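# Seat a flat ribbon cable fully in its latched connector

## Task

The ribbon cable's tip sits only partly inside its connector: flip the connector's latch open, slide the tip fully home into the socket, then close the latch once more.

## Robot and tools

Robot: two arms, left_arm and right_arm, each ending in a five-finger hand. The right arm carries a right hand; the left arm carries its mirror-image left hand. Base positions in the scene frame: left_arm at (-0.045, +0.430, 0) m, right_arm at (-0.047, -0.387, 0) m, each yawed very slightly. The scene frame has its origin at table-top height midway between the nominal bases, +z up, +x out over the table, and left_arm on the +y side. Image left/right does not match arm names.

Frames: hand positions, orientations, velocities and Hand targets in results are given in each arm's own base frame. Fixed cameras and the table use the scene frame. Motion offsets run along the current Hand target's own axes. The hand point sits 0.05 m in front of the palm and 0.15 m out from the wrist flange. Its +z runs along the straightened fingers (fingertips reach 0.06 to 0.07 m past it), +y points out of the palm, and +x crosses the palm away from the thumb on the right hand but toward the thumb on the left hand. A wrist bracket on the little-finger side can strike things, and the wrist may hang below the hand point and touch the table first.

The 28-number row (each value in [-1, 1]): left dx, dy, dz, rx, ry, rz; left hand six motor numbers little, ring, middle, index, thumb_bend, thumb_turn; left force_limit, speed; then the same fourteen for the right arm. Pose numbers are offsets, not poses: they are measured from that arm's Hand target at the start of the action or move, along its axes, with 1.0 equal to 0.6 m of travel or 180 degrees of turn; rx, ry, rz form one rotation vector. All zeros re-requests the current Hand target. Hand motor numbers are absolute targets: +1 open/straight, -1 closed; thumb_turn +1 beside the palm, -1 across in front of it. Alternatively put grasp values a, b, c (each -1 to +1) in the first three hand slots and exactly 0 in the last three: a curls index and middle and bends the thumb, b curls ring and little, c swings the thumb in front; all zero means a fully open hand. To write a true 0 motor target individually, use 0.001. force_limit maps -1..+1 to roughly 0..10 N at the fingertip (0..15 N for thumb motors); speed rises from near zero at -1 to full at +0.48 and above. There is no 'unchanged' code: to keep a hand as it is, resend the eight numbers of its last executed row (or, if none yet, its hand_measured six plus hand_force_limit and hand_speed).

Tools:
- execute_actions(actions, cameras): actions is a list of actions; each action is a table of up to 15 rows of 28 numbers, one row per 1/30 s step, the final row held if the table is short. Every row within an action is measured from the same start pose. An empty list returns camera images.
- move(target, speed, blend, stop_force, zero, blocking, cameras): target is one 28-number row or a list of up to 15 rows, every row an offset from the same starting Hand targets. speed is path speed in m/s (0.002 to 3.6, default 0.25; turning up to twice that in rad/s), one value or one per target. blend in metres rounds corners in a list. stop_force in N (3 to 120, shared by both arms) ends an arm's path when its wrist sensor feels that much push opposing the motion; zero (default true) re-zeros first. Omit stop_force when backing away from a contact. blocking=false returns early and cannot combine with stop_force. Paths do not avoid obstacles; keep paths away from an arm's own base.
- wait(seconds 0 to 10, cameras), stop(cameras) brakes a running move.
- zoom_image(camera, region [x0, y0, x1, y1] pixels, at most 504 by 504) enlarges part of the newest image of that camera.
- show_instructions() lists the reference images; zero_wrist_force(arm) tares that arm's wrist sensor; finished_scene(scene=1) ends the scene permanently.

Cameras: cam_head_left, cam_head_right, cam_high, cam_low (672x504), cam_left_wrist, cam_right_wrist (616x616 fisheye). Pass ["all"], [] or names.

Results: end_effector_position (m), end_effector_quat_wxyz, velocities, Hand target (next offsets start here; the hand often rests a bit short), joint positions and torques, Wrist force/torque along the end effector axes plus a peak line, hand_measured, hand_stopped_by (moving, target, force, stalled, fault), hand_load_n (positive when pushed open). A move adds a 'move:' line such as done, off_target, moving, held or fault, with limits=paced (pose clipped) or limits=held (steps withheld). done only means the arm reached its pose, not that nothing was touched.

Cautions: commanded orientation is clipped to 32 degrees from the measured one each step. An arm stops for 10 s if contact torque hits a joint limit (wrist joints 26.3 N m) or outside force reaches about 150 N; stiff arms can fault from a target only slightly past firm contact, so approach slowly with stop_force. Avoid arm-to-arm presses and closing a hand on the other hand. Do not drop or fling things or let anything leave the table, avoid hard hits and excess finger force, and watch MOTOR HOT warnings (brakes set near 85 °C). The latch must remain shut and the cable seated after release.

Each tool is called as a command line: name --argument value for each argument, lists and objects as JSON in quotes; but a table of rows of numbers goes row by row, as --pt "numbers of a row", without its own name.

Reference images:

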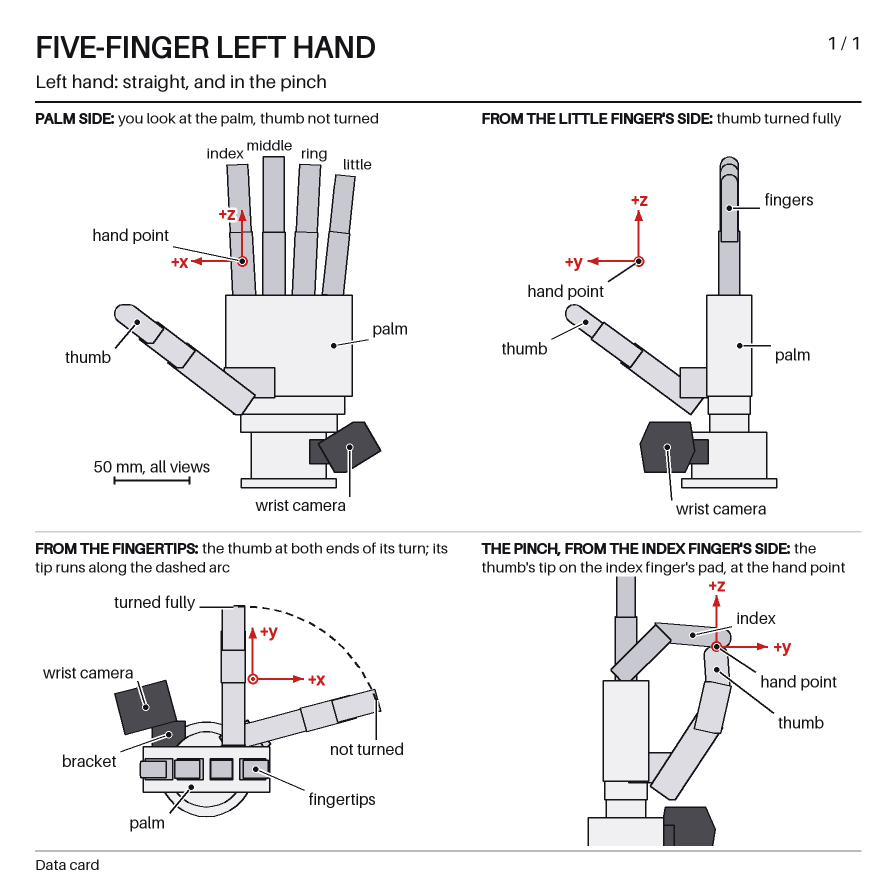

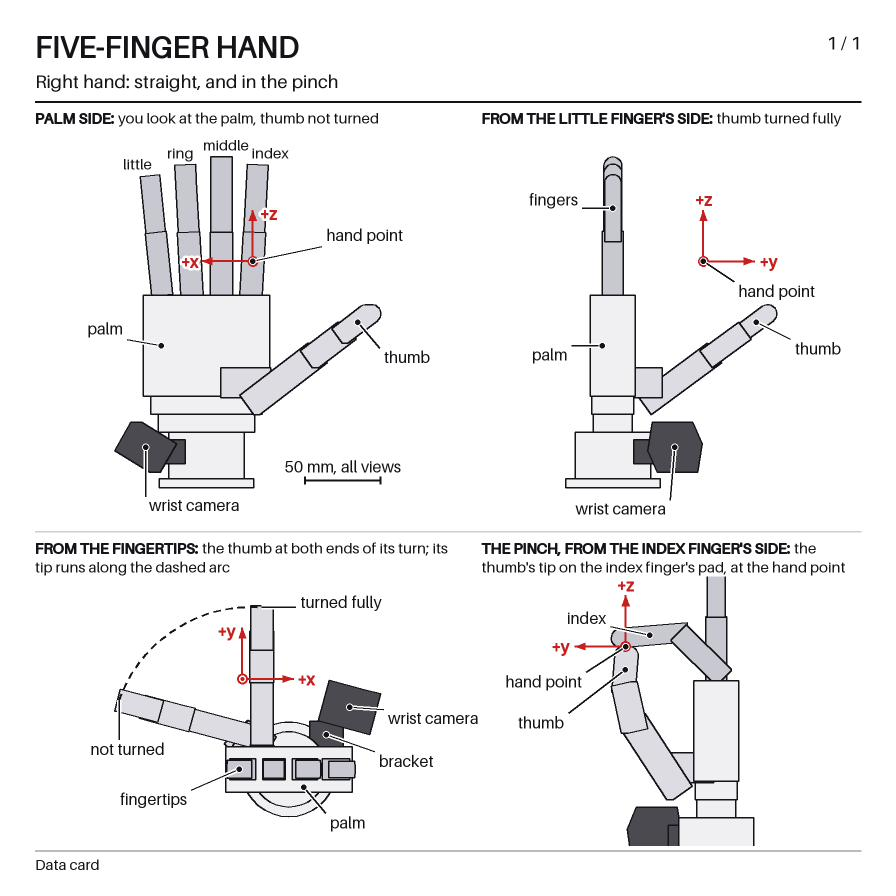

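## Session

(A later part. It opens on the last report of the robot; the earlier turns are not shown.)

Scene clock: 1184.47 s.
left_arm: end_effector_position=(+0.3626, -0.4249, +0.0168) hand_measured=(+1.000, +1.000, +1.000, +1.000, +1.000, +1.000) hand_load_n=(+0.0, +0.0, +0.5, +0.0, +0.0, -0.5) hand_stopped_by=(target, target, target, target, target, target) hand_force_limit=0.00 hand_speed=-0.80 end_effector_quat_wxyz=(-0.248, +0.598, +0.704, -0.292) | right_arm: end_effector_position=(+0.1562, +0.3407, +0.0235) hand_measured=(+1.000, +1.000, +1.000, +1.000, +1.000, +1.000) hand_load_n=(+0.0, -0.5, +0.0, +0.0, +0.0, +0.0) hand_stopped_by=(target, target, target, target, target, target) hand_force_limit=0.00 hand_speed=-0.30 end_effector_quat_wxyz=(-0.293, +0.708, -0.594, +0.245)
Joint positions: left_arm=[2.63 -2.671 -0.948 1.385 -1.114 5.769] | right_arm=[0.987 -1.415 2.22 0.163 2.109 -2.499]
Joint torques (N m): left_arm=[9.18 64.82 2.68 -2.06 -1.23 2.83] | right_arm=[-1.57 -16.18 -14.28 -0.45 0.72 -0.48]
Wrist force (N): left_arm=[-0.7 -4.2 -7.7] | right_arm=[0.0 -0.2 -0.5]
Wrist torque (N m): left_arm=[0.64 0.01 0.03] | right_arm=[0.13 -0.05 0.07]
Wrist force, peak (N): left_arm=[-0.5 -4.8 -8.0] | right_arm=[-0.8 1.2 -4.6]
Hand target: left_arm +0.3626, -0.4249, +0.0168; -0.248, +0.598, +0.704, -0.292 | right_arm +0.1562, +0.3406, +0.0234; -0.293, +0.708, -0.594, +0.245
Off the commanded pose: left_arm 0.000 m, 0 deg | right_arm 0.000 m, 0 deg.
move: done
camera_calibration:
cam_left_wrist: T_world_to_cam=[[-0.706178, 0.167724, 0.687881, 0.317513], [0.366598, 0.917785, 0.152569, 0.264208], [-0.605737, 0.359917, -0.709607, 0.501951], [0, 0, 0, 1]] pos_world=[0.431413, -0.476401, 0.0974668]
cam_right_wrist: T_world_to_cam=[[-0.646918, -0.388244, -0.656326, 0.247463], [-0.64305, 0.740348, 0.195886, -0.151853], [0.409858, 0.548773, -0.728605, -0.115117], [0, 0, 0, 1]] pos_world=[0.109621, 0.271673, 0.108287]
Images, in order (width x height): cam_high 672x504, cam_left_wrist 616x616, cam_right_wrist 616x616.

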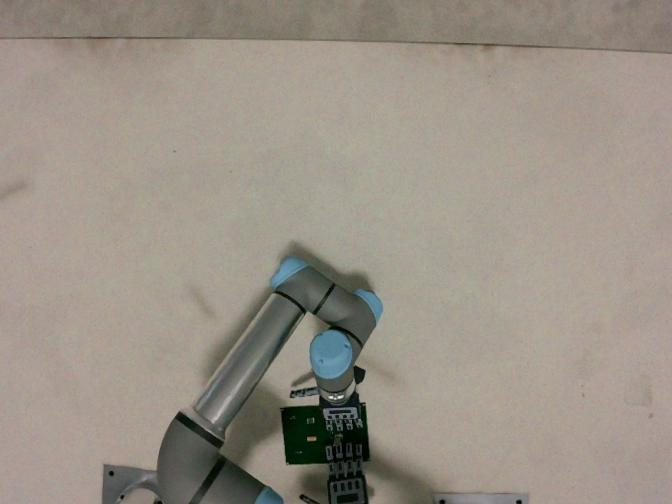

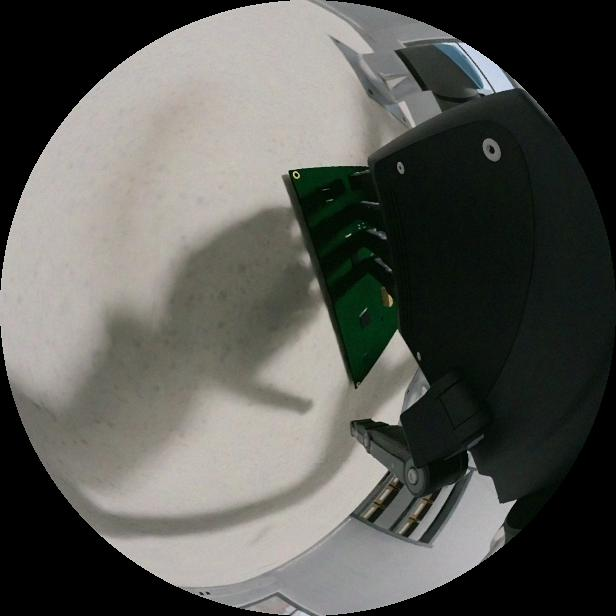

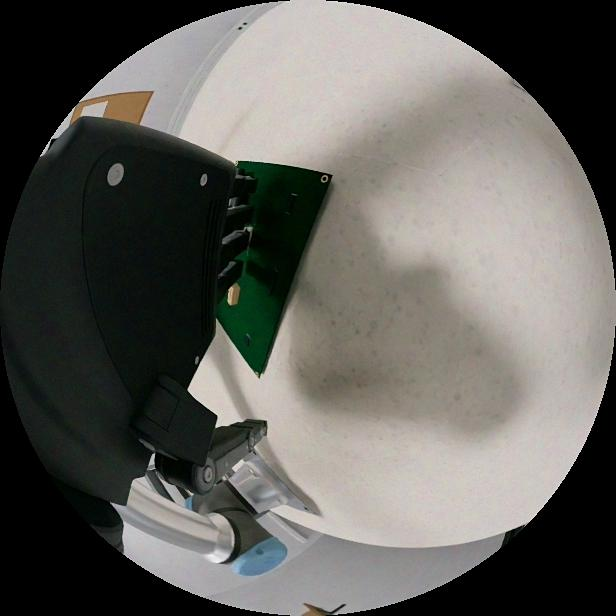

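move --target '[0, 0, 0, 0, 0, 0, 1, 1, 1, 1, 1, 1, 0, -0.8, -0.0104, 0.0230, -0.0582, 0, 0, 0, 1, 1, 1, 1, 1, 1, 0, -0.3]' --speed 0.05 --cameras '["cam_high", "cam_right_wrist"]'

Scene clock: 1192.17 s.
left_arm: end_effector_position=(+0.3626, -0.4249, +0.0168) hand_measured=(+1.000, +1.000, +1.000, +1.000, +1.000, +1.000) hand_load_n=(+0.0, +0.0, +0.5, +0.0, +0.0, +0.0) hand_stopped_by=(target, target, target, target, target, target) hand_force_limit=0.00 hand_speed=-0.80 end_effector_quat_wxyz=(-0.248, +0.598, +0.704, -0.292) | right_arm: end_effector_position=(+0.1213, +0.3409, +0.0386) hand_measured=(+1.000, +1.000, +1.000, +1.000, +1.000, +1.000) hand_load_n=(+0.0, +0.0, +0.0, +0.0, +0.0, +0.0) hand_stopped_by=(target, target, target, target, target, target) hand_force_limit=0.00 hand_speed=-0.30 end_effector_quat_wxyz=(-0.293, +0.708, -0.594, +0.245)
Joint positions: left_arm=[2.63 -2.671 -0.948 1.385 -1.114 5.769] | right_arm=[1.107 -1.431 2.205 0.259 2.173 -2.38]
Joint torques (N m): left_arm=[9.88 64.95 2.61 -1.96 -1.15 2.84] | right_arm=[-10.86 -8.92 -7.26 -0.06 -0.42 -2.45]
Wrist force (N): left_arm=[-0.4 -4.2 -7.4] | right_arm=[-0.1 -0.2 -0.9]
Wrist torque (N m): left_arm=[0.64 -0.03 0.04] | right_arm=[0.15 -0.02 0.04]
Wrist force, peak (N): left_arm=[-0.6 -5.1 -7.9] | right_arm=[-0.3 0.0 -0.9]
Hand target: left_arm +0.3626, -0.4249, +0.0168; -0.248, +0.598, +0.704, -0.292 | right_arm +0.1212, +0.3408, +0.0384; -0.293, +0.708, -0.594, +0.245
Off the commanded pose: left_arm 0.000 m, 0 deg | right_arm 0.000 m, 0 deg.
move: done
camera_calibration:
cam_right_wrist: T_world_to_cam=[[-0.646807, -0.388053, -0.656548, 0.234815], [-0.643114, 0.74025, 0.196048, -0.177528], [0.409932, 0.54904, -0.728361, -0.0900425], [0, 0, 0, 1]] pos_world=[0.0746207, 0.271972, 0.123388]
Images, in order (width x height): cam_high 672x504, cam_right_wrist 616x616.

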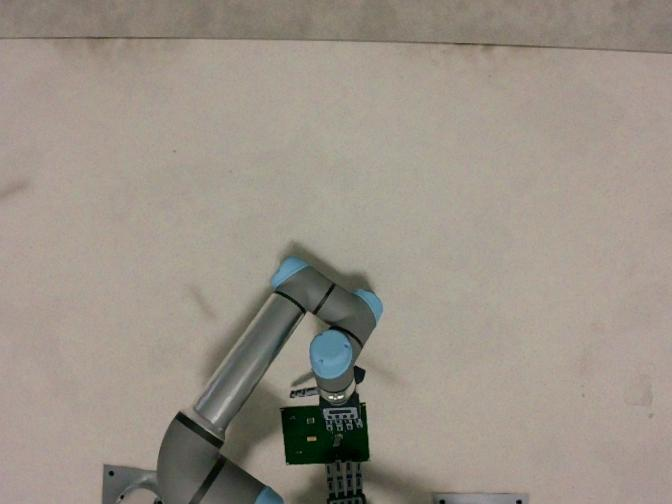

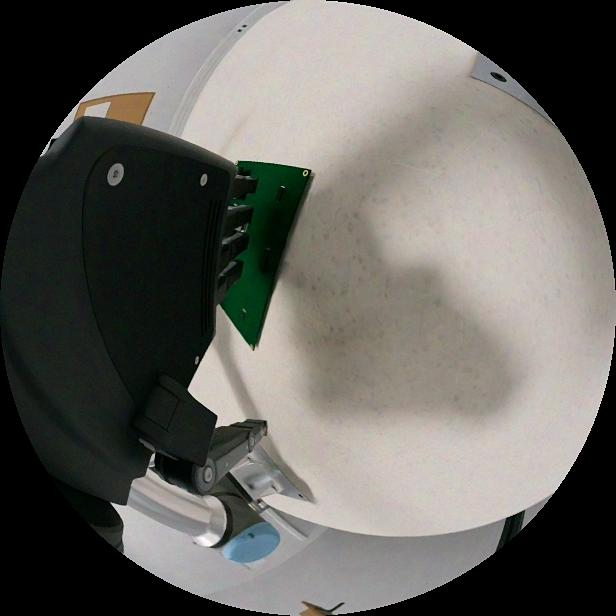

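move --target '[0, 0, 0, 0, 0, 0, 1, 1, 1, 1, 1, 1, 0, -0.8, 0, -0.0412, -0.0412, 0, 0, 0, 1, 1, 1, 1, 1, 1, 0, -0.3]' --speed 0.08 --cameras '["cam_high", "cam_right_wrist"]'

zoom_image --camera "cam_right_wrist" --region '[240, 205, 280, 245]'

zoom_image --camera "cam_high" --region '[320, 415, 360, 465]'

Scene clock: 1196.70 s.
left_arm: end_effector_position=(+0.3626, -0.4249, +0.0168) hand_measured=(+1.000, +1.000, +1.000, +1.000, +1.000, +1.000) hand_load_n=(+0.0, +0.0, +0.5, +0.0, +0.0, +0.0) hand_stopped_by=(target, target, target, target, target, target) hand_force_limit=0.00 hand_speed=-0.80 end_effector_quat_wxyz=(-0.248, +0.598, +0.704, -0.292) | right_arm: end_effector_position=(+0.1213, +0.3408, +0.0734) hand_measured=(+1.000, +1.000, +1.000, +1.000, +1.000, +1.000) hand_load_n=(+0.0, +0.0, -0.5, +0.0, +0.0, +0.0) hand_stopped_by=(target, target, target, target, target, target) hand_force_limit=0.00 hand_speed=-0.30 end_effector_quat_wxyz=(-0.293, +0.708, -0.594, +0.245)
Joint positions: left_arm=[2.63 -2.671 -0.948 1.385 -1.114 5.769] | right_arm=[1.107 -1.497 2.163 0.367 2.173 -2.38]
Joint torques (N m): left_arm=[9.13 64.68 3.06 -1.96 -1.05 2.74] | right_arm=[-10.24 -11.07 -5.59 2.9 -0.35 1.18]
Wrist force (N): left_arm=[-0.3 -3.9 -7.1] | right_arm=[-0.2 -0.3 -0.3]
Wrist torque (N m): left_arm=[0.60 -0.04 0.06] | right_arm=[0.11 -0.03 0.04]
Wrist force, peak (N): left_arm=[-0.3 -4.8 -8.0] | right_arm=[-0.2 -1.0 -1.1]
Hand target: left_arm +0.3626, -0.4249, +0.0168; -0.248, +0.598, +0.704, -0.292 | right_arm +0.1213, +0.3407, +0.0734; -0.293, +0.708, -0.594, +0.245
Off the commanded pose: left_arm 0.000 m, 0 deg | right_arm 0.000 m, 0 deg.
move: done
camera_calibration:
cam_right_wrist: T_world_to_cam=[[-0.646851, -0.388214, -0.656409, 0.257714], [-0.643112, 0.740283, 0.19593, -0.184203], [0.409866, 0.548882, -0.728518, -0.0646094], [0, 0, 0, 1]] pos_world=[0.0747209, 0.271873, 0.158188]
Images, in order (width x height): cam_high 672x504, cam_right_wrist 616x616.

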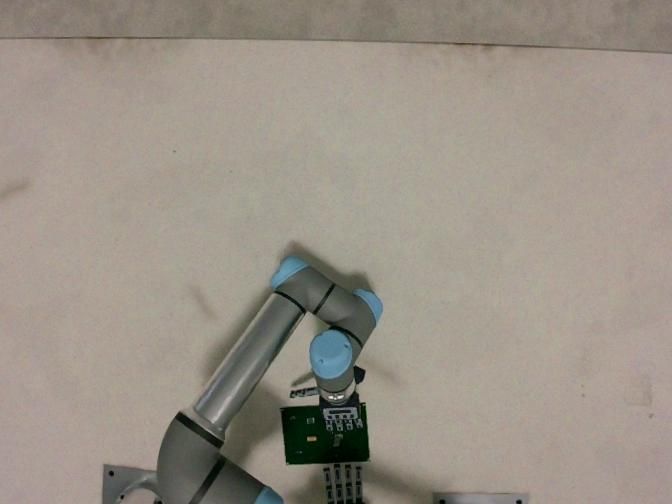

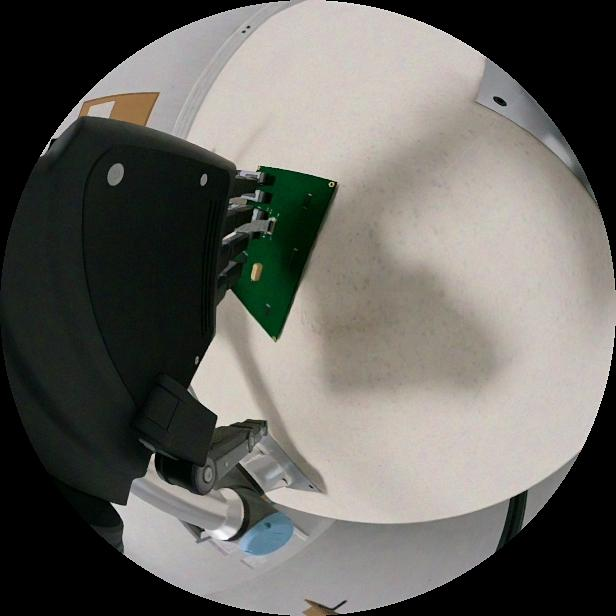

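Scaled by 12.600 from the camera's 616x616 image, which has a finer 880x880 frame.

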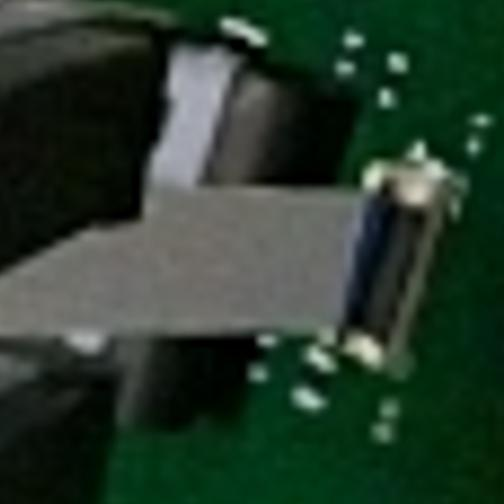

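Scaled by 10.080 from the camera's 672x504 image, which has a finer 960x720 frame.

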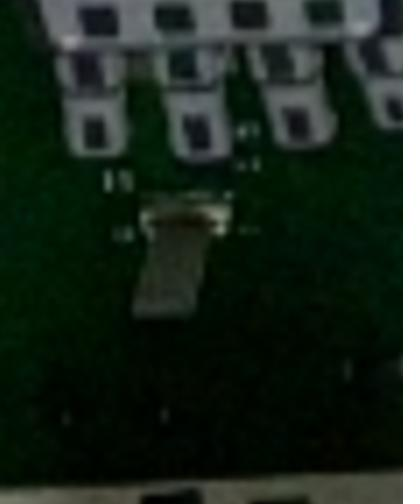

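move --pt "0.0113 -0.08 -0.2737 0 0 0 1 1 1 1 1 1 0 -0.8 0 -0.0943 -0.0943 0 0 0 1 1 1 1 1 1 0 -0.3" --pt "0.0113 -0.08 -0.2737 0 0 0 1 1 1 1 1 1 0 -0.8 -0.1030 -0.1942 -0.0098 0.1320 -0.2077 -0.1323 -1 -1 -1 -1 1 1 0 -0.3" --speed 0.2 --cameras '["cam_high", "cam_right_wrist"]'

Scene clock: 1239.47 s.
left_arm: end_effector_position=(+0.4427, -0.4051, +0.1668) hand_measured=(+1.000, +1.000, +1.000, +1.000, +1.000, +1.000) hand_load_n=(+0.0, +0.0, +0.0, +0.0, +0.0, +0.0) hand_stopped_by=(target, target, target, target, target, target) hand_force_limit=0.00 hand_speed=-0.80 end_effector_quat_wxyz=(-0.248, +0.598, +0.704, -0.292) | right_arm: end_effector_position=(+0.1877, +0.4151, +0.1599) hand_measured=(-1.000, -1.000, -1.000, -1.000, +1.000, +1.000) hand_load_n=(+0.0, +0.0, +0.0, +0.0, -0.5, +0.0) hand_stopped_by=(target, target, target, target, target, target) hand_force_limit=0.00 hand_speed=-0.30 end_effector_quat_wxyz=(-0.546, +0.779, -0.254, +0.177)
Joint positions: left_arm=[2.71 -2.706 -0.485 0.927 -1.164 5.838] | right_arm=[0.61 -1.846 2.313 -0.1 1.259 -3.258]
Joint torques (N m): left_arm=[-8.61 71.98 19.46 -1.86 2.79 -2.01] | right_arm=[-9.12 -20.23 -27.78 -1.89 -1.42 -2.3]
Wrist force (N): left_arm=[-0.5 0.5 -0.5] | right_arm=[0.2 0.1 -0.4]
Wrist torque (N m): left_arm=[0.01 0.08 -0.10] | right_arm=[0.27 -0.11 -0.21]
Wrist force, peak (N): left_arm=[-0.5 -4.9 -7.9] | right_arm=[-0.1 -1.3 -1.4]
Hand target: left_arm +0.4427, -0.4051, +0.1668; -0.248, +0.598, +0.704, -0.292 | right_arm +0.1877, +0.4151, +0.1599; -0.546, +0.779, -0.254, +0.177
Off the commanded pose: left_arm 0.000 m, 0 deg | right_arm 0.000 m, 0 deg.
move: done
camera_calibration:
cam_right_wrist: T_world_to_cam=[[0.00615075, -0.449743, -0.893137, 0.327087], [-0.997671, 0.0579128, -0.0360329, 0.173429], [0.0679296, 0.891279, -0.448339, -0.192315], [0, 0, 0, 1]] pos_world=[0.184078, 0.308468, 0.21216]
Images, in order (width x height): cam_high 672x504, cam_right_wrist 616x616.

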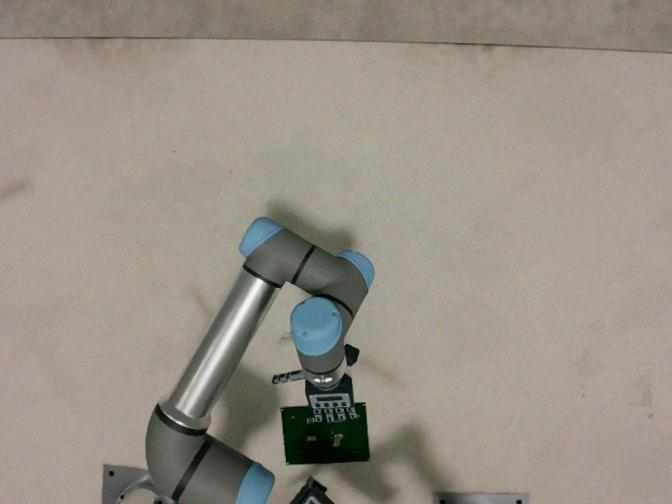

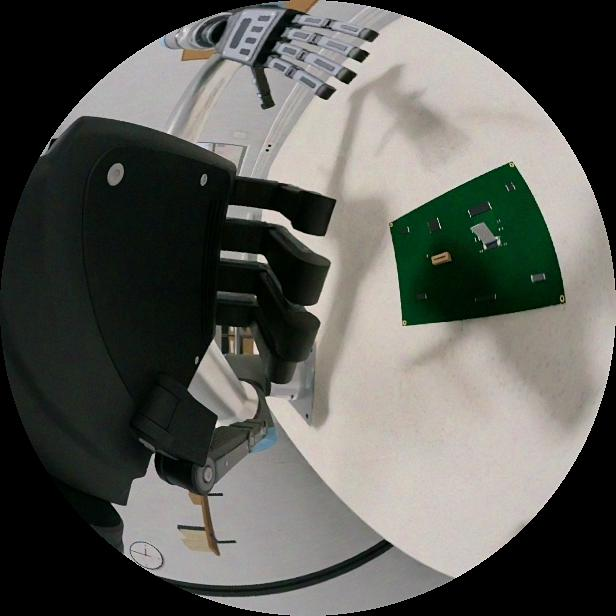

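move --target '[0, 0, 0, 0, 0, 0, 1, 1, 1, 1, 1, 1, 0, -0.8, 0, 0.2412, 0.0878, 0, 0, 0, -1, -1, -1, -1, 1, 1, 0, -0.3]' --speed 0.1 --stop_force 5 --cameras '["cam_right_wrist"]'

zoom_image --camera "cam_right_wrist" --region '[340, 60, 440, 160]'

Scene clock: 1245.60 s.
left_arm: end_effector_position=(+0.4427, -0.4051, +0.1668) hand_measured=(+1.000, +1.000, +1.000, +1.000, +1.000, +1.000) hand_load_n=(+0.0, +0.0, +0.0, +0.0, +0.0, +0.0) hand_stopped_by=(target, target, target, target, target, target) hand_force_limit=0.00 hand_speed=-0.80 end_effector_quat_wxyz=(-0.248, +0.598, +0.704, -0.292) | right_arm: end_effector_position=(+0.1875, +0.4153, +0.0059) hand_measured=(-1.000, -1.000, -1.000, -1.000, +1.000, +1.000) hand_load_n=(+0.0, +0.0, +0.0, +0.0, +0.0, +0.0) hand_stopped_by=(target, target, target, target, target, target) hand_force_limit=0.00 hand_speed=-0.30 end_effector_quat_wxyz=(-0.546, +0.779, -0.254, +0.177)
Joint positions: left_arm=[2.71 -2.706 -0.485 0.927 -1.164 5.838] | right_arm=[0.612 -1.461 2.531 -0.702 1.26 -3.257]
Joint torques (N m): left_arm=[-7.56 72.1 18.45 -1.9 2.69 -1.17] | right_arm=[-4.3 -2.43 -19.26 -2.04 -0.48 -1.25]
Wrist force (N): left_arm=[-0.6 0.5 -0.7] | right_arm=[0.1 -0.5 -0.2]
Wrist torque (N m): left_arm=[0.02 0.08 -0.11] | right_arm=[0.18 -0.10 -0.24]
Wrist force, peak (N): left_arm=[-0.8 0.5 -0.8] | right_arm=[0.0 -1.3 -0.5]
Hand target: left_arm +0.4427, -0.4051, +0.1668; -0.248, +0.598, +0.704, -0.292 | right_arm +0.1875, +0.4153, +0.0059; -0.546, +0.779, -0.254, +0.177
Off the commanded pose: left_arm 0.000 m, 0 deg | right_arm 0.000 m, 0 deg.
move: done
camera_calibration:
cam_right_wrist: T_world_to_cam=[[0.00606268, -0.449736, -0.893141, 0.18965], [-0.997679, 0.0578624, -0.0359086, 0.167679], [0.0678286, 0.891285, -0.448341, -0.261507], [0, 0, 0, 1]] pos_world=[0.183878, 0.308668, 0.0581603]
Images, in order (width x height): cam_right_wrist 616x616.

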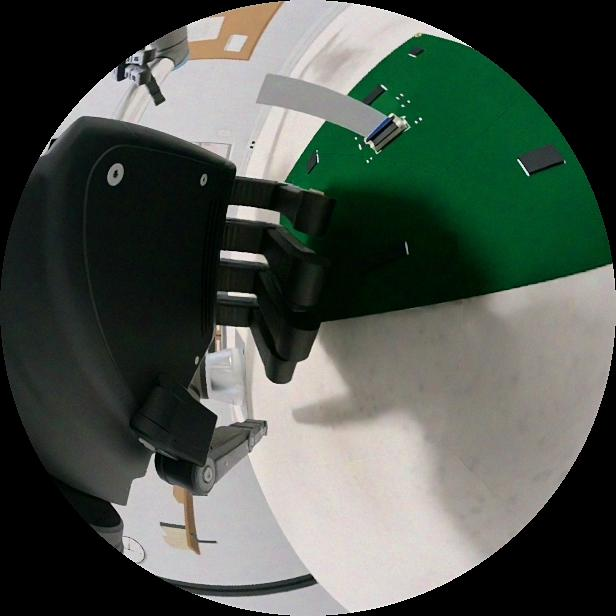

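Scaled by 5.040 from the camera's 616x616 image, which has a finer 880x880 frame.

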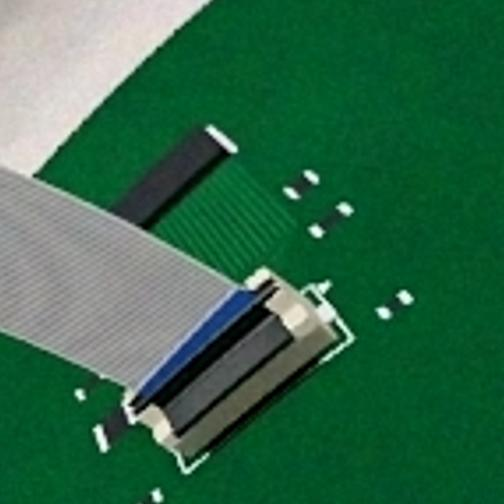

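zoom_image --camera "cam_right_wrist" --region '[360, 110, 415, 160]'

zoom_image --camera "cam_right_wrist" --region '[372, 112, 402, 142]'

Scaled by 9.164 from the camera's 616x616 image, which has a finer 880x880 frame.

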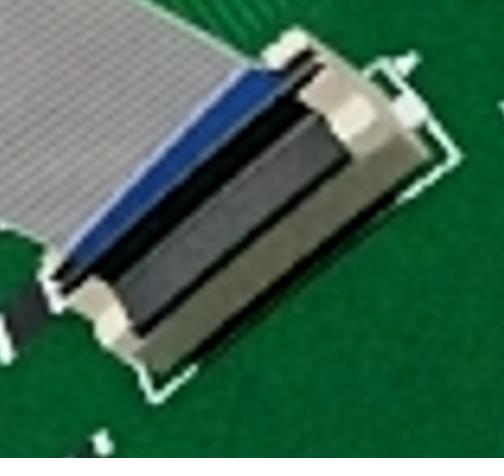

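Scaled by 16.800 from the camera's 616x616 image, which has a finer 880x880 frame.

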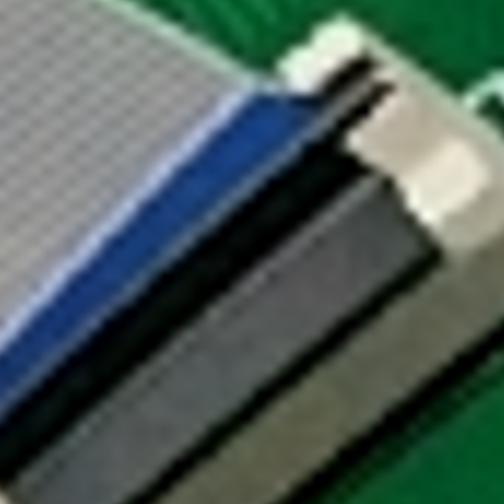

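move --pt "0 0 0 0 0 0 1 1 1 1 1 1 0 -0.8 0 -0.3133 -0.1140 0 0 0 -1 -1 -1 -1 1 1 0 -0.3" --pt "0 0 0 0 0 0 1 1 1 1 1 1 0 -0.8 0.0643 -0.3388 -0.1123 -0.1379 0.4518 0.6624 -1 -1 -1 1 1 -1 0 -0.3" --speed 0.25 --cameras '["cam_high", "cam_right_wrist", "cam_head_right"]'

Scene clock: 1331.57 s.
left_arm: end_effector_position=(+0.4427, -0.4051, +0.1668) hand_measured=(+1.000, +1.000, +1.000, +1.000, +1.000, +1.000) hand_load_n=(-0.5, +0.0, +0.0, +0.0, +0.0, +0.0) hand_stopped_by=(target, target, target, target, target, target) hand_force_limit=0.00 hand_speed=-0.80 end_effector_quat_wxyz=(-0.248, +0.598, +0.704, -0.292) | right_arm: end_effector_position=(+0.2226, +0.3974, +0.2199) hand_measured=(-1.000, -1.000, -1.000, +1.000, +1.000, -1.000) hand_load_n=(+0.0, +0.0, +0.0, +0.0, +0.0, +0.0) hand_stopped_by=(target, target, target, target, target, target) hand_force_limit=0.00 hand_speed=-0.30 end_effector_quat_wxyz=(+0.034, -0.022, +0.999, +0.002)
Joint positions: left_arm=[2.71 -2.706 -0.485 0.927 -1.164 5.838] | right_arm=[0.724 -1.388 1.666 1.239 1.612 -0.892]
Joint torques (N m): left_arm=[-6.52 71.66 17.37 -1.74 2.68 0.51] | right_arm=[10.39 -39.82 -8.67 3.84 -0.69 2.71]
Wrist force (N): left_arm=[-0.7 0.6 -0.5] | right_arm=[-0.7 -0.1 -0.1]
Wrist torque (N m): left_arm=[0.02 0.11 -0.12] | right_arm=[0.00 0.07 0.08]
Wrist force, peak (N): left_arm=[-0.6 0.6 -0.7] | right_arm=[0.1 -2.2 -0.9]
Hand target: left_arm +0.4427, -0.4051, +0.1668; -0.248, +0.598, +0.704, -0.292 | right_arm +0.2226, +0.3974, +0.2199; +0.034, -0.022, +0.999, +0.002
Off the commanded pose: left_arm 0.000 m, 0 deg | right_arm 0.000 m, 0 deg.
move: done
camera_calibration:
cam_right_wrist: T_world_to_cam=[[-0.314216, 0.94921, 0.016417, -0.312108], [0.795132, 0.253685, 0.550826, -0.394499], [0.518684, 0.186132, -0.834459, 0.112816], [0, 0, 0, 1]] pos_world=[0.157094, 0.375336, 0.316564]
Images, in order (width x height): cam_head_right 672x504, cam_high 672x504, cam_right_wrist 616x616.

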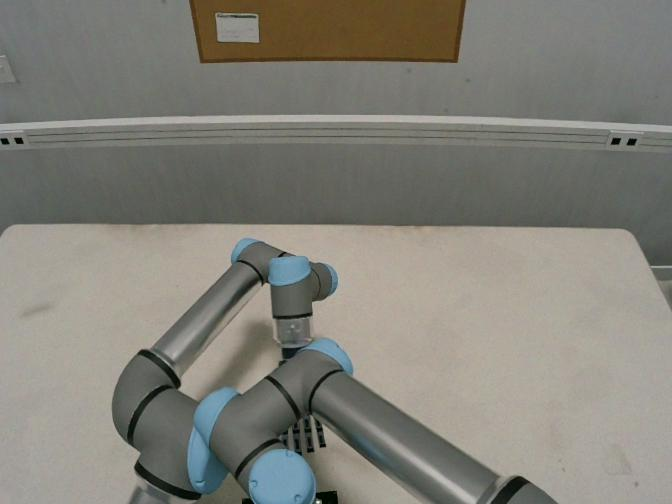

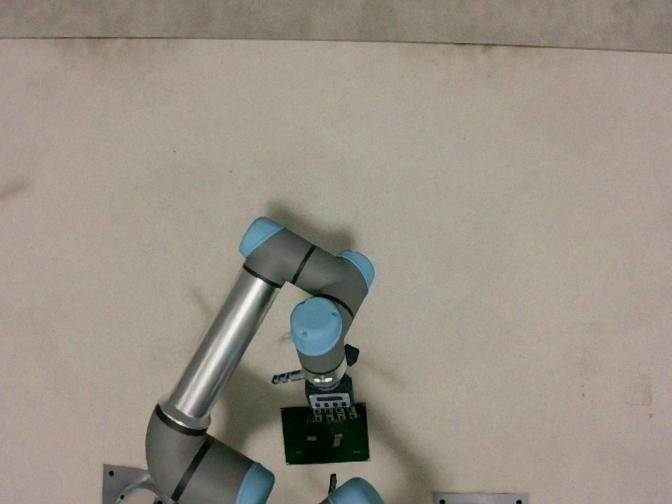

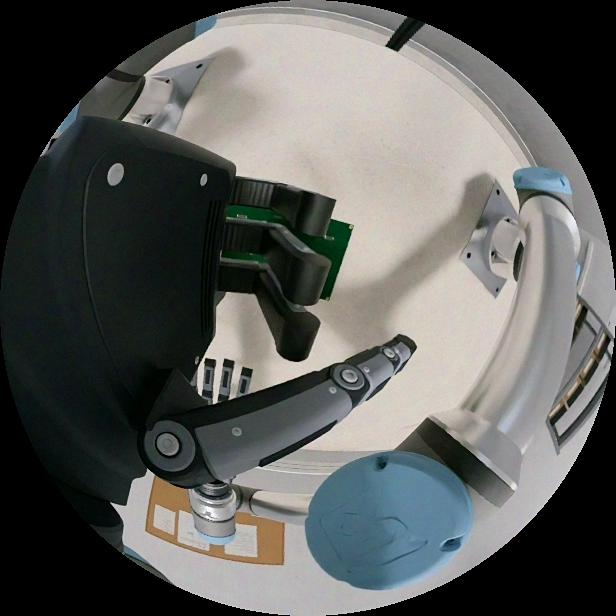

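move --pt "0.2935 -0.2345 0.0383 0 -0.3170 -0.3170 1 1 1 1 1 1 0 -0.8 0 0 0 0 0 0 -1 -1 -1 1 1 -1 0 -0.3" --speed 0.25

move --pt "0 0 0 0 0 0 -1 -1 -1 1 -1 1 0 -0.3 0.06 -0.0993 -0.0042 0.0175 0 0.4997 -1 -1 -1 1 1 -1 0 -0.3" --pt "0 0 0 0 0 0 -1 -1 -1 1 -1 1 0 -0.3 0.12 -0.1987 -0.0083 0.0349 0 0.9994 1 -1 -1 -1 1 1 0 -0.3" --speed 0.25 --cameras '["all"]'

Scene clock: 1408.97 s.
left_arm: end_effector_position=(+0.3001, -0.2500, +0.2502) hand_measured=(+1.000, +1.000, +1.000, +1.000, +1.000, +1.000) hand_load_n=(+0.0, +0.0, +0.0, +0.0, +0.0, -0.5) hand_stopped_by=(target, target, target, target, target, target) hand_force_limit=0.00 hand_speed=-0.80 end_effector_quat_wxyz=(+0.000, +0.000, +0.924, -0.382) | right_arm: end_effector_position=(+0.2226, +0.3974, +0.2199) hand_measured=(-1.000, -1.000, -1.000, +1.000, +1.000, -1.000) hand_load_n=(+0.0, +0.0, +0.0, +0.0, +0.0, +0.0) hand_stopped_by=(target, target, target, target, target, target) hand_force_limit=0.00 hand_speed=-0.30 end_effector_quat_wxyz=(+0.034, -0.022, +0.999, +0.002)
Joint positions: left_arm=[3.195 -1.69 -1.763 1.828 -0.787 4.789] | right_arm=[0.724 -1.388 1.666 1.239 1.612 -0.892]
Joint torques (N m): left_arm=[6.85 33.18 19.02 -1.94 -1.37 -1.03] | right_arm=[8.41 -39.52 -8.56 2.46 -0.39 2.82]
Wrist force (N): left_arm=[-0.5 0.4 -0.1] | right_arm=[-0.6 -0.1 -0.1]
Wrist torque (N m): left_arm=[-0.02 0.04 -0.15] | right_arm=[-0.01 0.05 0.08]
Wrist force, peak (N): left_arm=[-1.2 1.1 -0.6] | right_arm=[-1.0 0.0 -0.5]
Hand target: left_arm +0.3001, -0.2500, +0.2502; +0.000, +0.000, +0.924, -0.382 | right_arm +0.2226, +0.3974, +0.2199; +0.034, -0.022, +0.999, +0.002
Off the commanded pose: left_arm 0.000 m, 0 deg | right_arm 0.000 m, 0 deg.
move: done

Scene clock: 1418.03 s.
left_arm: end_effector_position=(+0.3001, -0.2500, +0.2502) hand_measured=(-1.000, -1.000, -1.000, +1.000, -0.854, +1.000) hand_load_n=(+0.0, +0.0, +0.0, +0.0, +7.5, +0.0) hand_stopped_by=(target, target, target, target, force, target) hand_force_limit=0.00 hand_speed=-0.30 end_effector_quat_wxyz=(+0.000, +0.000, +0.924, -0.382) | right_arm: end_effector_position=(+0.1557, +0.2751, +0.2198) hand_measured=(+1.000, -1.000, -1.000, -1.000, +1.000, +1.000) hand_load_n=(+0.0, +0.0, +0.0, +0.5, +0.0, +0.0) hand_stopped_by=(target, target, target, target, target, target) hand_force_limit=0.00 hand_speed=-0.30 end_effector_quat_wxyz=(-0.001, +1.000, +0.022, -0.001)
Joint positions: left_arm=[3.195 -1.69 -1.763 1.828 -0.787 4.789] | right_arm=[0.714 -1.375 1.658 1.288 1.569 2.241]
Joint torques (N m): left_arm=[9.67 32.63 13.87 -1.08 -1.22 -2.5] | right_arm=[10.47 -14.81 -25.05 3.8 0.95 2.97]
Wrist force (N): left_arm=[-0.4 0.3 0.0] | right_arm=[-0.3 0.0 -0.2]
Wrist torque (N m): left_arm=[-0.02 0.03 -0.12] | right_arm=[0.02 0.03 0.05]
Wrist force, peak (N): left_arm=[-0.9 0.1 -0.2] | right_arm=[-1.0 0.0 -0.4]
Hand target: left_arm +0.3001, -0.2500, +0.2502; +0.000, +0.000, +0.924, -0.382 | right_arm +0.1557, +0.2751, +0.2198; -0.001, +1.000, +0.022, -0.001
Off the commanded pose: left_arm 0.000 m, 0 deg | right_arm 0.000 m, 0 deg.
move: done
camera_calibration:
cam_left_wrist: T_world_to_cam=[[-0.279823, -0.670344, 0.687268, -0.253923], [-0.846463, 0.51004, 0.152841, 0.352932], [-0.45299, -0.538978, -0.710143, 0.296278], [0, 0, 0, 1]] pos_world=[0.361901, -0.190537, 0.33097]
cam_right_wrist: T_world_to_cam=[[0.312563, -0.949371, 0.0316045, 0.2043], [-0.829889, -0.256736, 0.495349, 0.0954101], [-0.462156, -0.181056, -0.868119, 0.431368], [0, 0, 0, 1]] pos_world=[0.214683, 0.296553, 0.320761]

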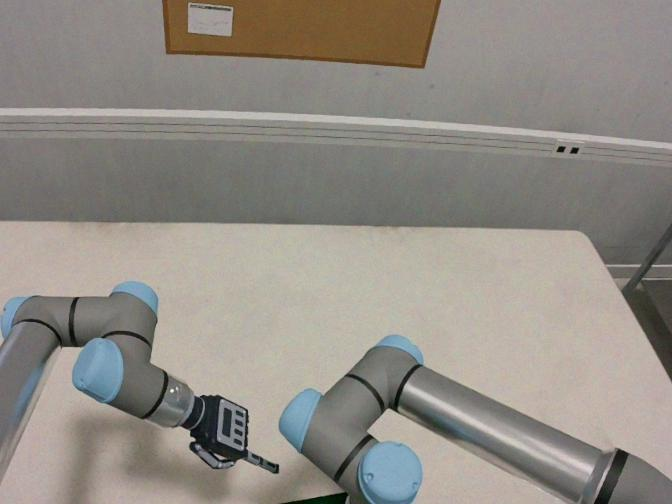

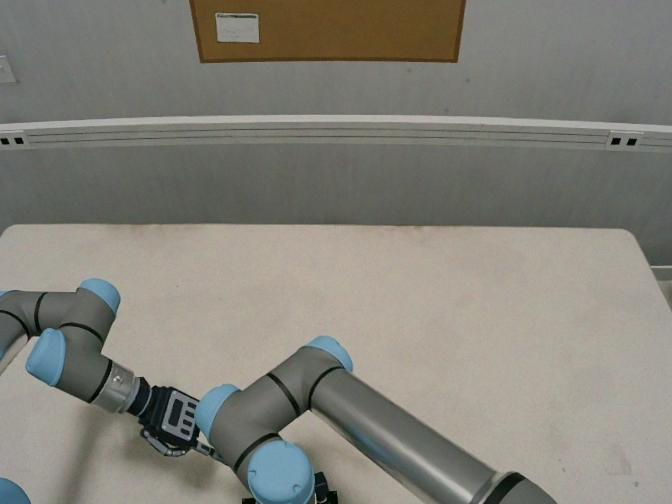

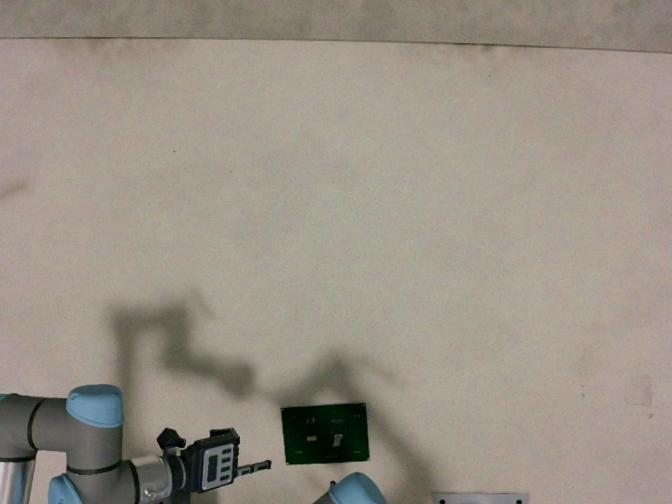

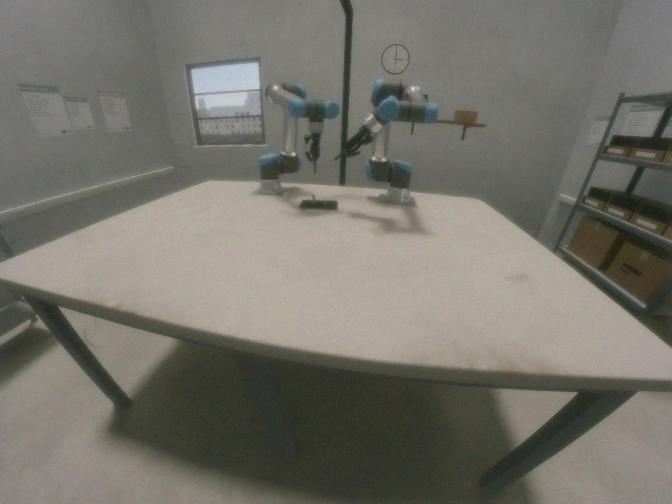

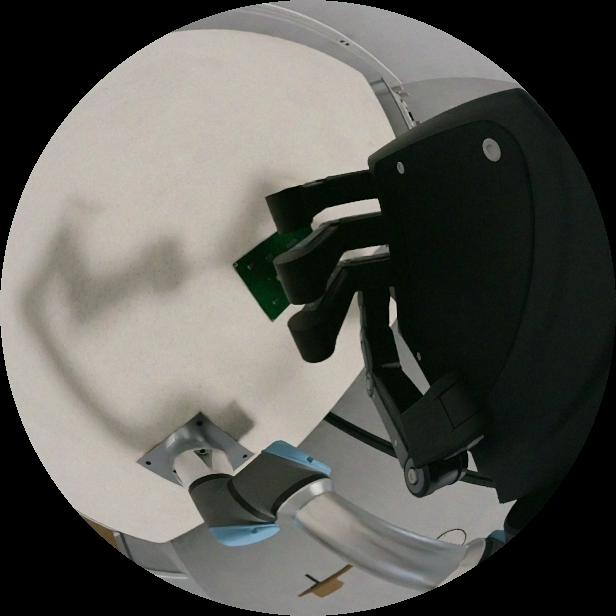

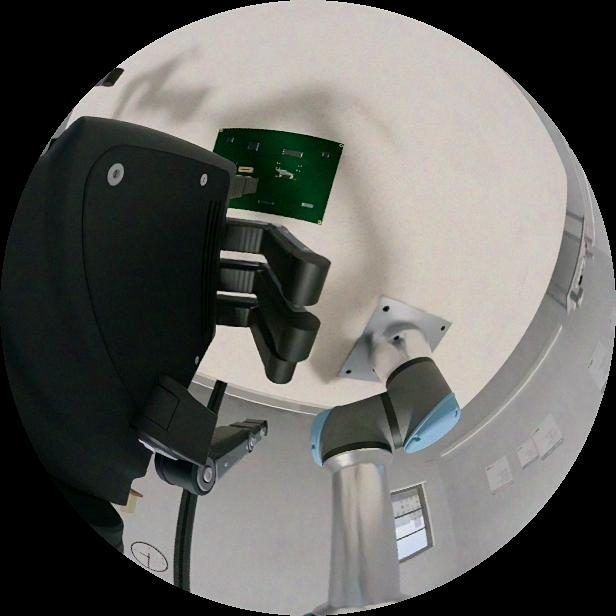

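zoom_image --camera "cam_right_wrist" --region '[205, 115, 355, 235]'

zoom_image --camera "cam_right_wrist" --region '[265, 155, 305, 195]'

Scaled by 3.360 from the camera's 616x616 image, which has a finer 880x880 frame.

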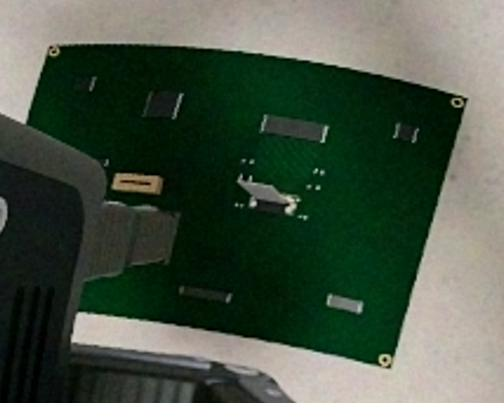

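Scaled by 12.600 from the camera's 616x616 image, which has a finer 880x880 frame.

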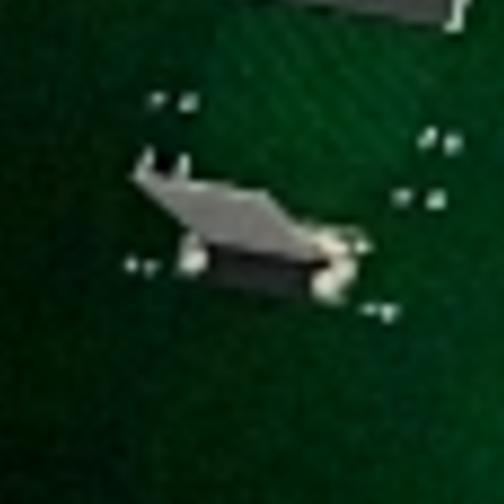

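move --target '[0.0168, 0.0842, 0.3637, 0, 0, 0, -1, -1, -1, 1, -0.3, 1, 0, -0.3, 0.0078, 0.0118, 0.2330, 0, 0, 0, 1, -1, -1, -1, 1, 1, 0, -0.3]' --speed 0.12 --cameras '["cam_high", "cam_left_wrist", "cam_right_wrist"]'

zoom_image --camera "cam_high" --region '[275, 395, 375, 475]'

zoom_image --camera "cam_right_wrist" --region '[220, 140, 320, 240]'

Scene clock: 1451.30 s.
left_arm: end_effector_position=(+0.2899, -0.3684, +0.0602) hand_measured=(-1.000, -1.000, -1.000, +1.000, -0.300, +1.000) hand_load_n=(+0.0, +0.0, +0.5, +0.0, +0.0, +0.0) hand_stopped_by=(target, target, target, target, target, target) hand_force_limit=0.00 hand_speed=-0.30 end_effector_quat_wxyz=(+0.000, +0.000, +0.924, -0.382) | right_arm: end_effector_position=(+0.1604, +0.2684, +0.0800) hand_measured=(+1.000, -1.000, -1.000, -1.000, +1.000, +1.000) hand_load_n=(+0.0, +0.0, +0.0, +0.0, +0.0, +0.0) hand_stopped_by=(target, target, target, target, target, target) hand_force_limit=0.00 hand_speed=-0.30 end_effector_quat_wxyz=(-0.001, +1.000, +0.022, -0.001)
Joint positions: left_arm=[2.853 -1.971 -1.852 2.528 -0.826 4.316] | right_arm=[0.691 -1.234 1.872 0.934 1.569 2.218]
Joint torques (N m): left_arm=[2.77 27.73 25.58 -0.4 3.4 1.3] | right_arm=[5.56 -42.21 -22.29 1.25 -0.86 0.73]
Wrist force (N): left_arm=[0.0 0.4 -0.8] | right_arm=[-0.7 0.6 -0.3]
Wrist torque (N m): left_arm=[0.14 -0.06 -0.07] | right_arm=[0.11 0.05 0.07]
Wrist force, peak (N): left_arm=[-0.4 -0.1 -1.4] | right_arm=[-0.6 0.3 -0.9]
Hand target: left_arm +0.2899, -0.3685, +0.0601; +0.000, +0.000, +0.924, -0.382 | right_arm +0.1605, +0.2685, +0.0800; -0.001, +1.000, +0.022, -0.001
Off the commanded pose: left_arm 0.000 m, 0 deg | right_arm 0.000 m, 0 deg.
move: done
camera_calibration:
cam_left_wrist: T_world_to_cam=[[-0.279942, -0.670382, 0.687183, -0.205523], [-0.846427, 0.510105, 0.152819, 0.433737], [-0.452983, -0.53887, -0.71023, 0.0929594], [0, 0, 0, 1]] pos_world=[0.351701, -0.308938, 0.140971]
cam_right_wrist: T_world_to_cam=[[0.312577, -0.949362, 0.0317458, 0.200861], [-0.829783, -0.256634, 0.49558, 0.166796], [-0.462337, -0.181249, -0.867982, 0.310948], [0, 0, 0, 1]] pos_world=[0.219383, 0.289854, 0.180861]
Images, in order (width x height): cam_high 672x504, cam_left_wrist 616x616, cam_right_wrist 616x616.

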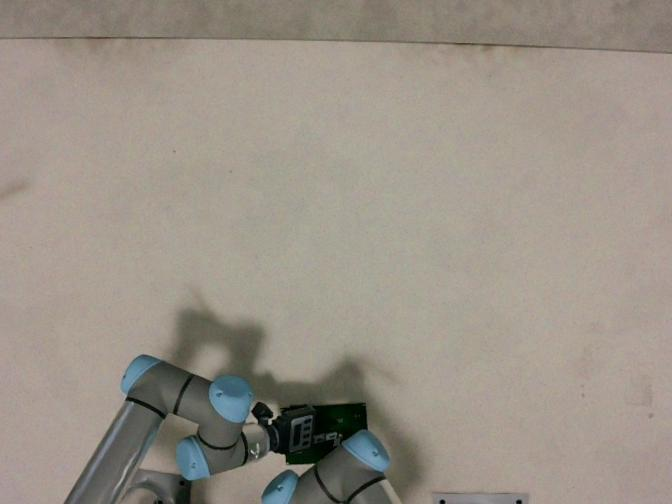

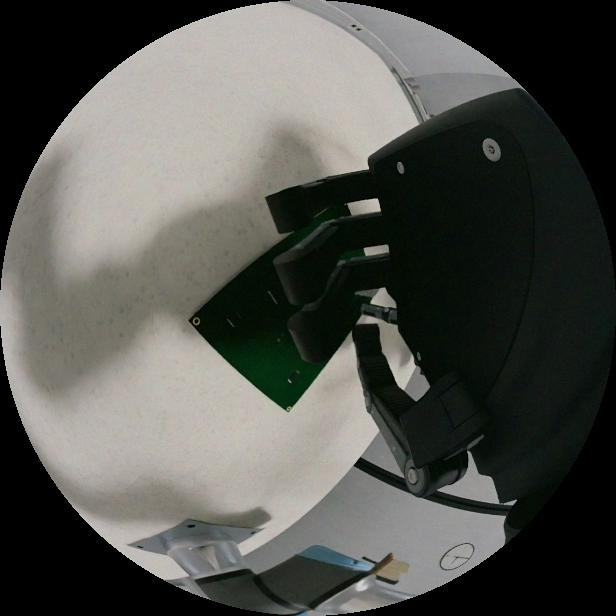

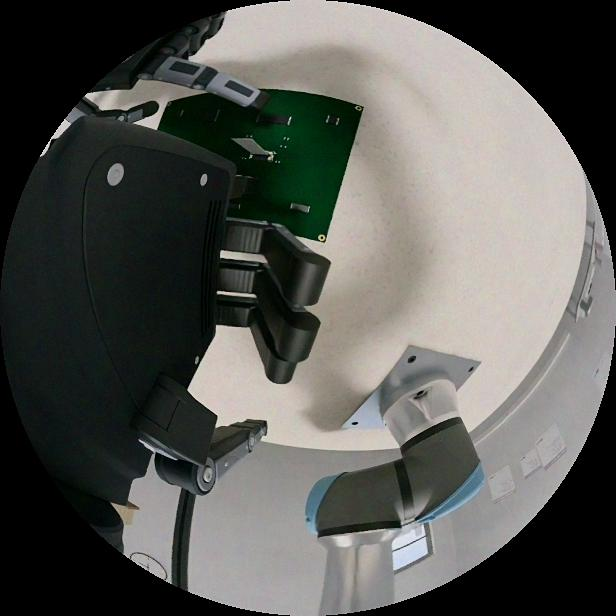

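Scaled by 5.040 from the camera's 672x504 image, which has a finer 960x720 frame.

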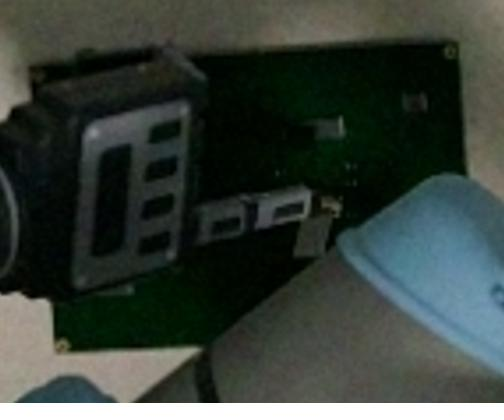

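Scaled by 5.040 from the camera's 616x616 image, which has a finer 880x880 frame.

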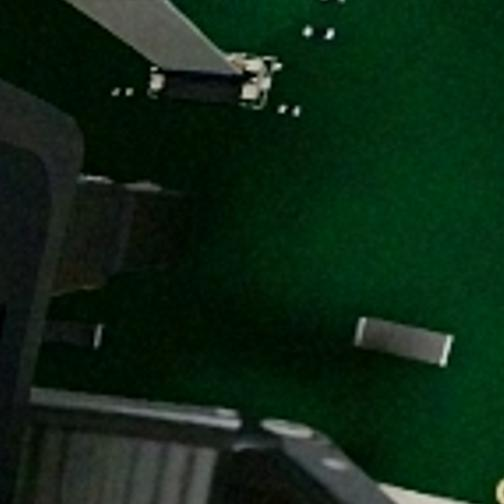

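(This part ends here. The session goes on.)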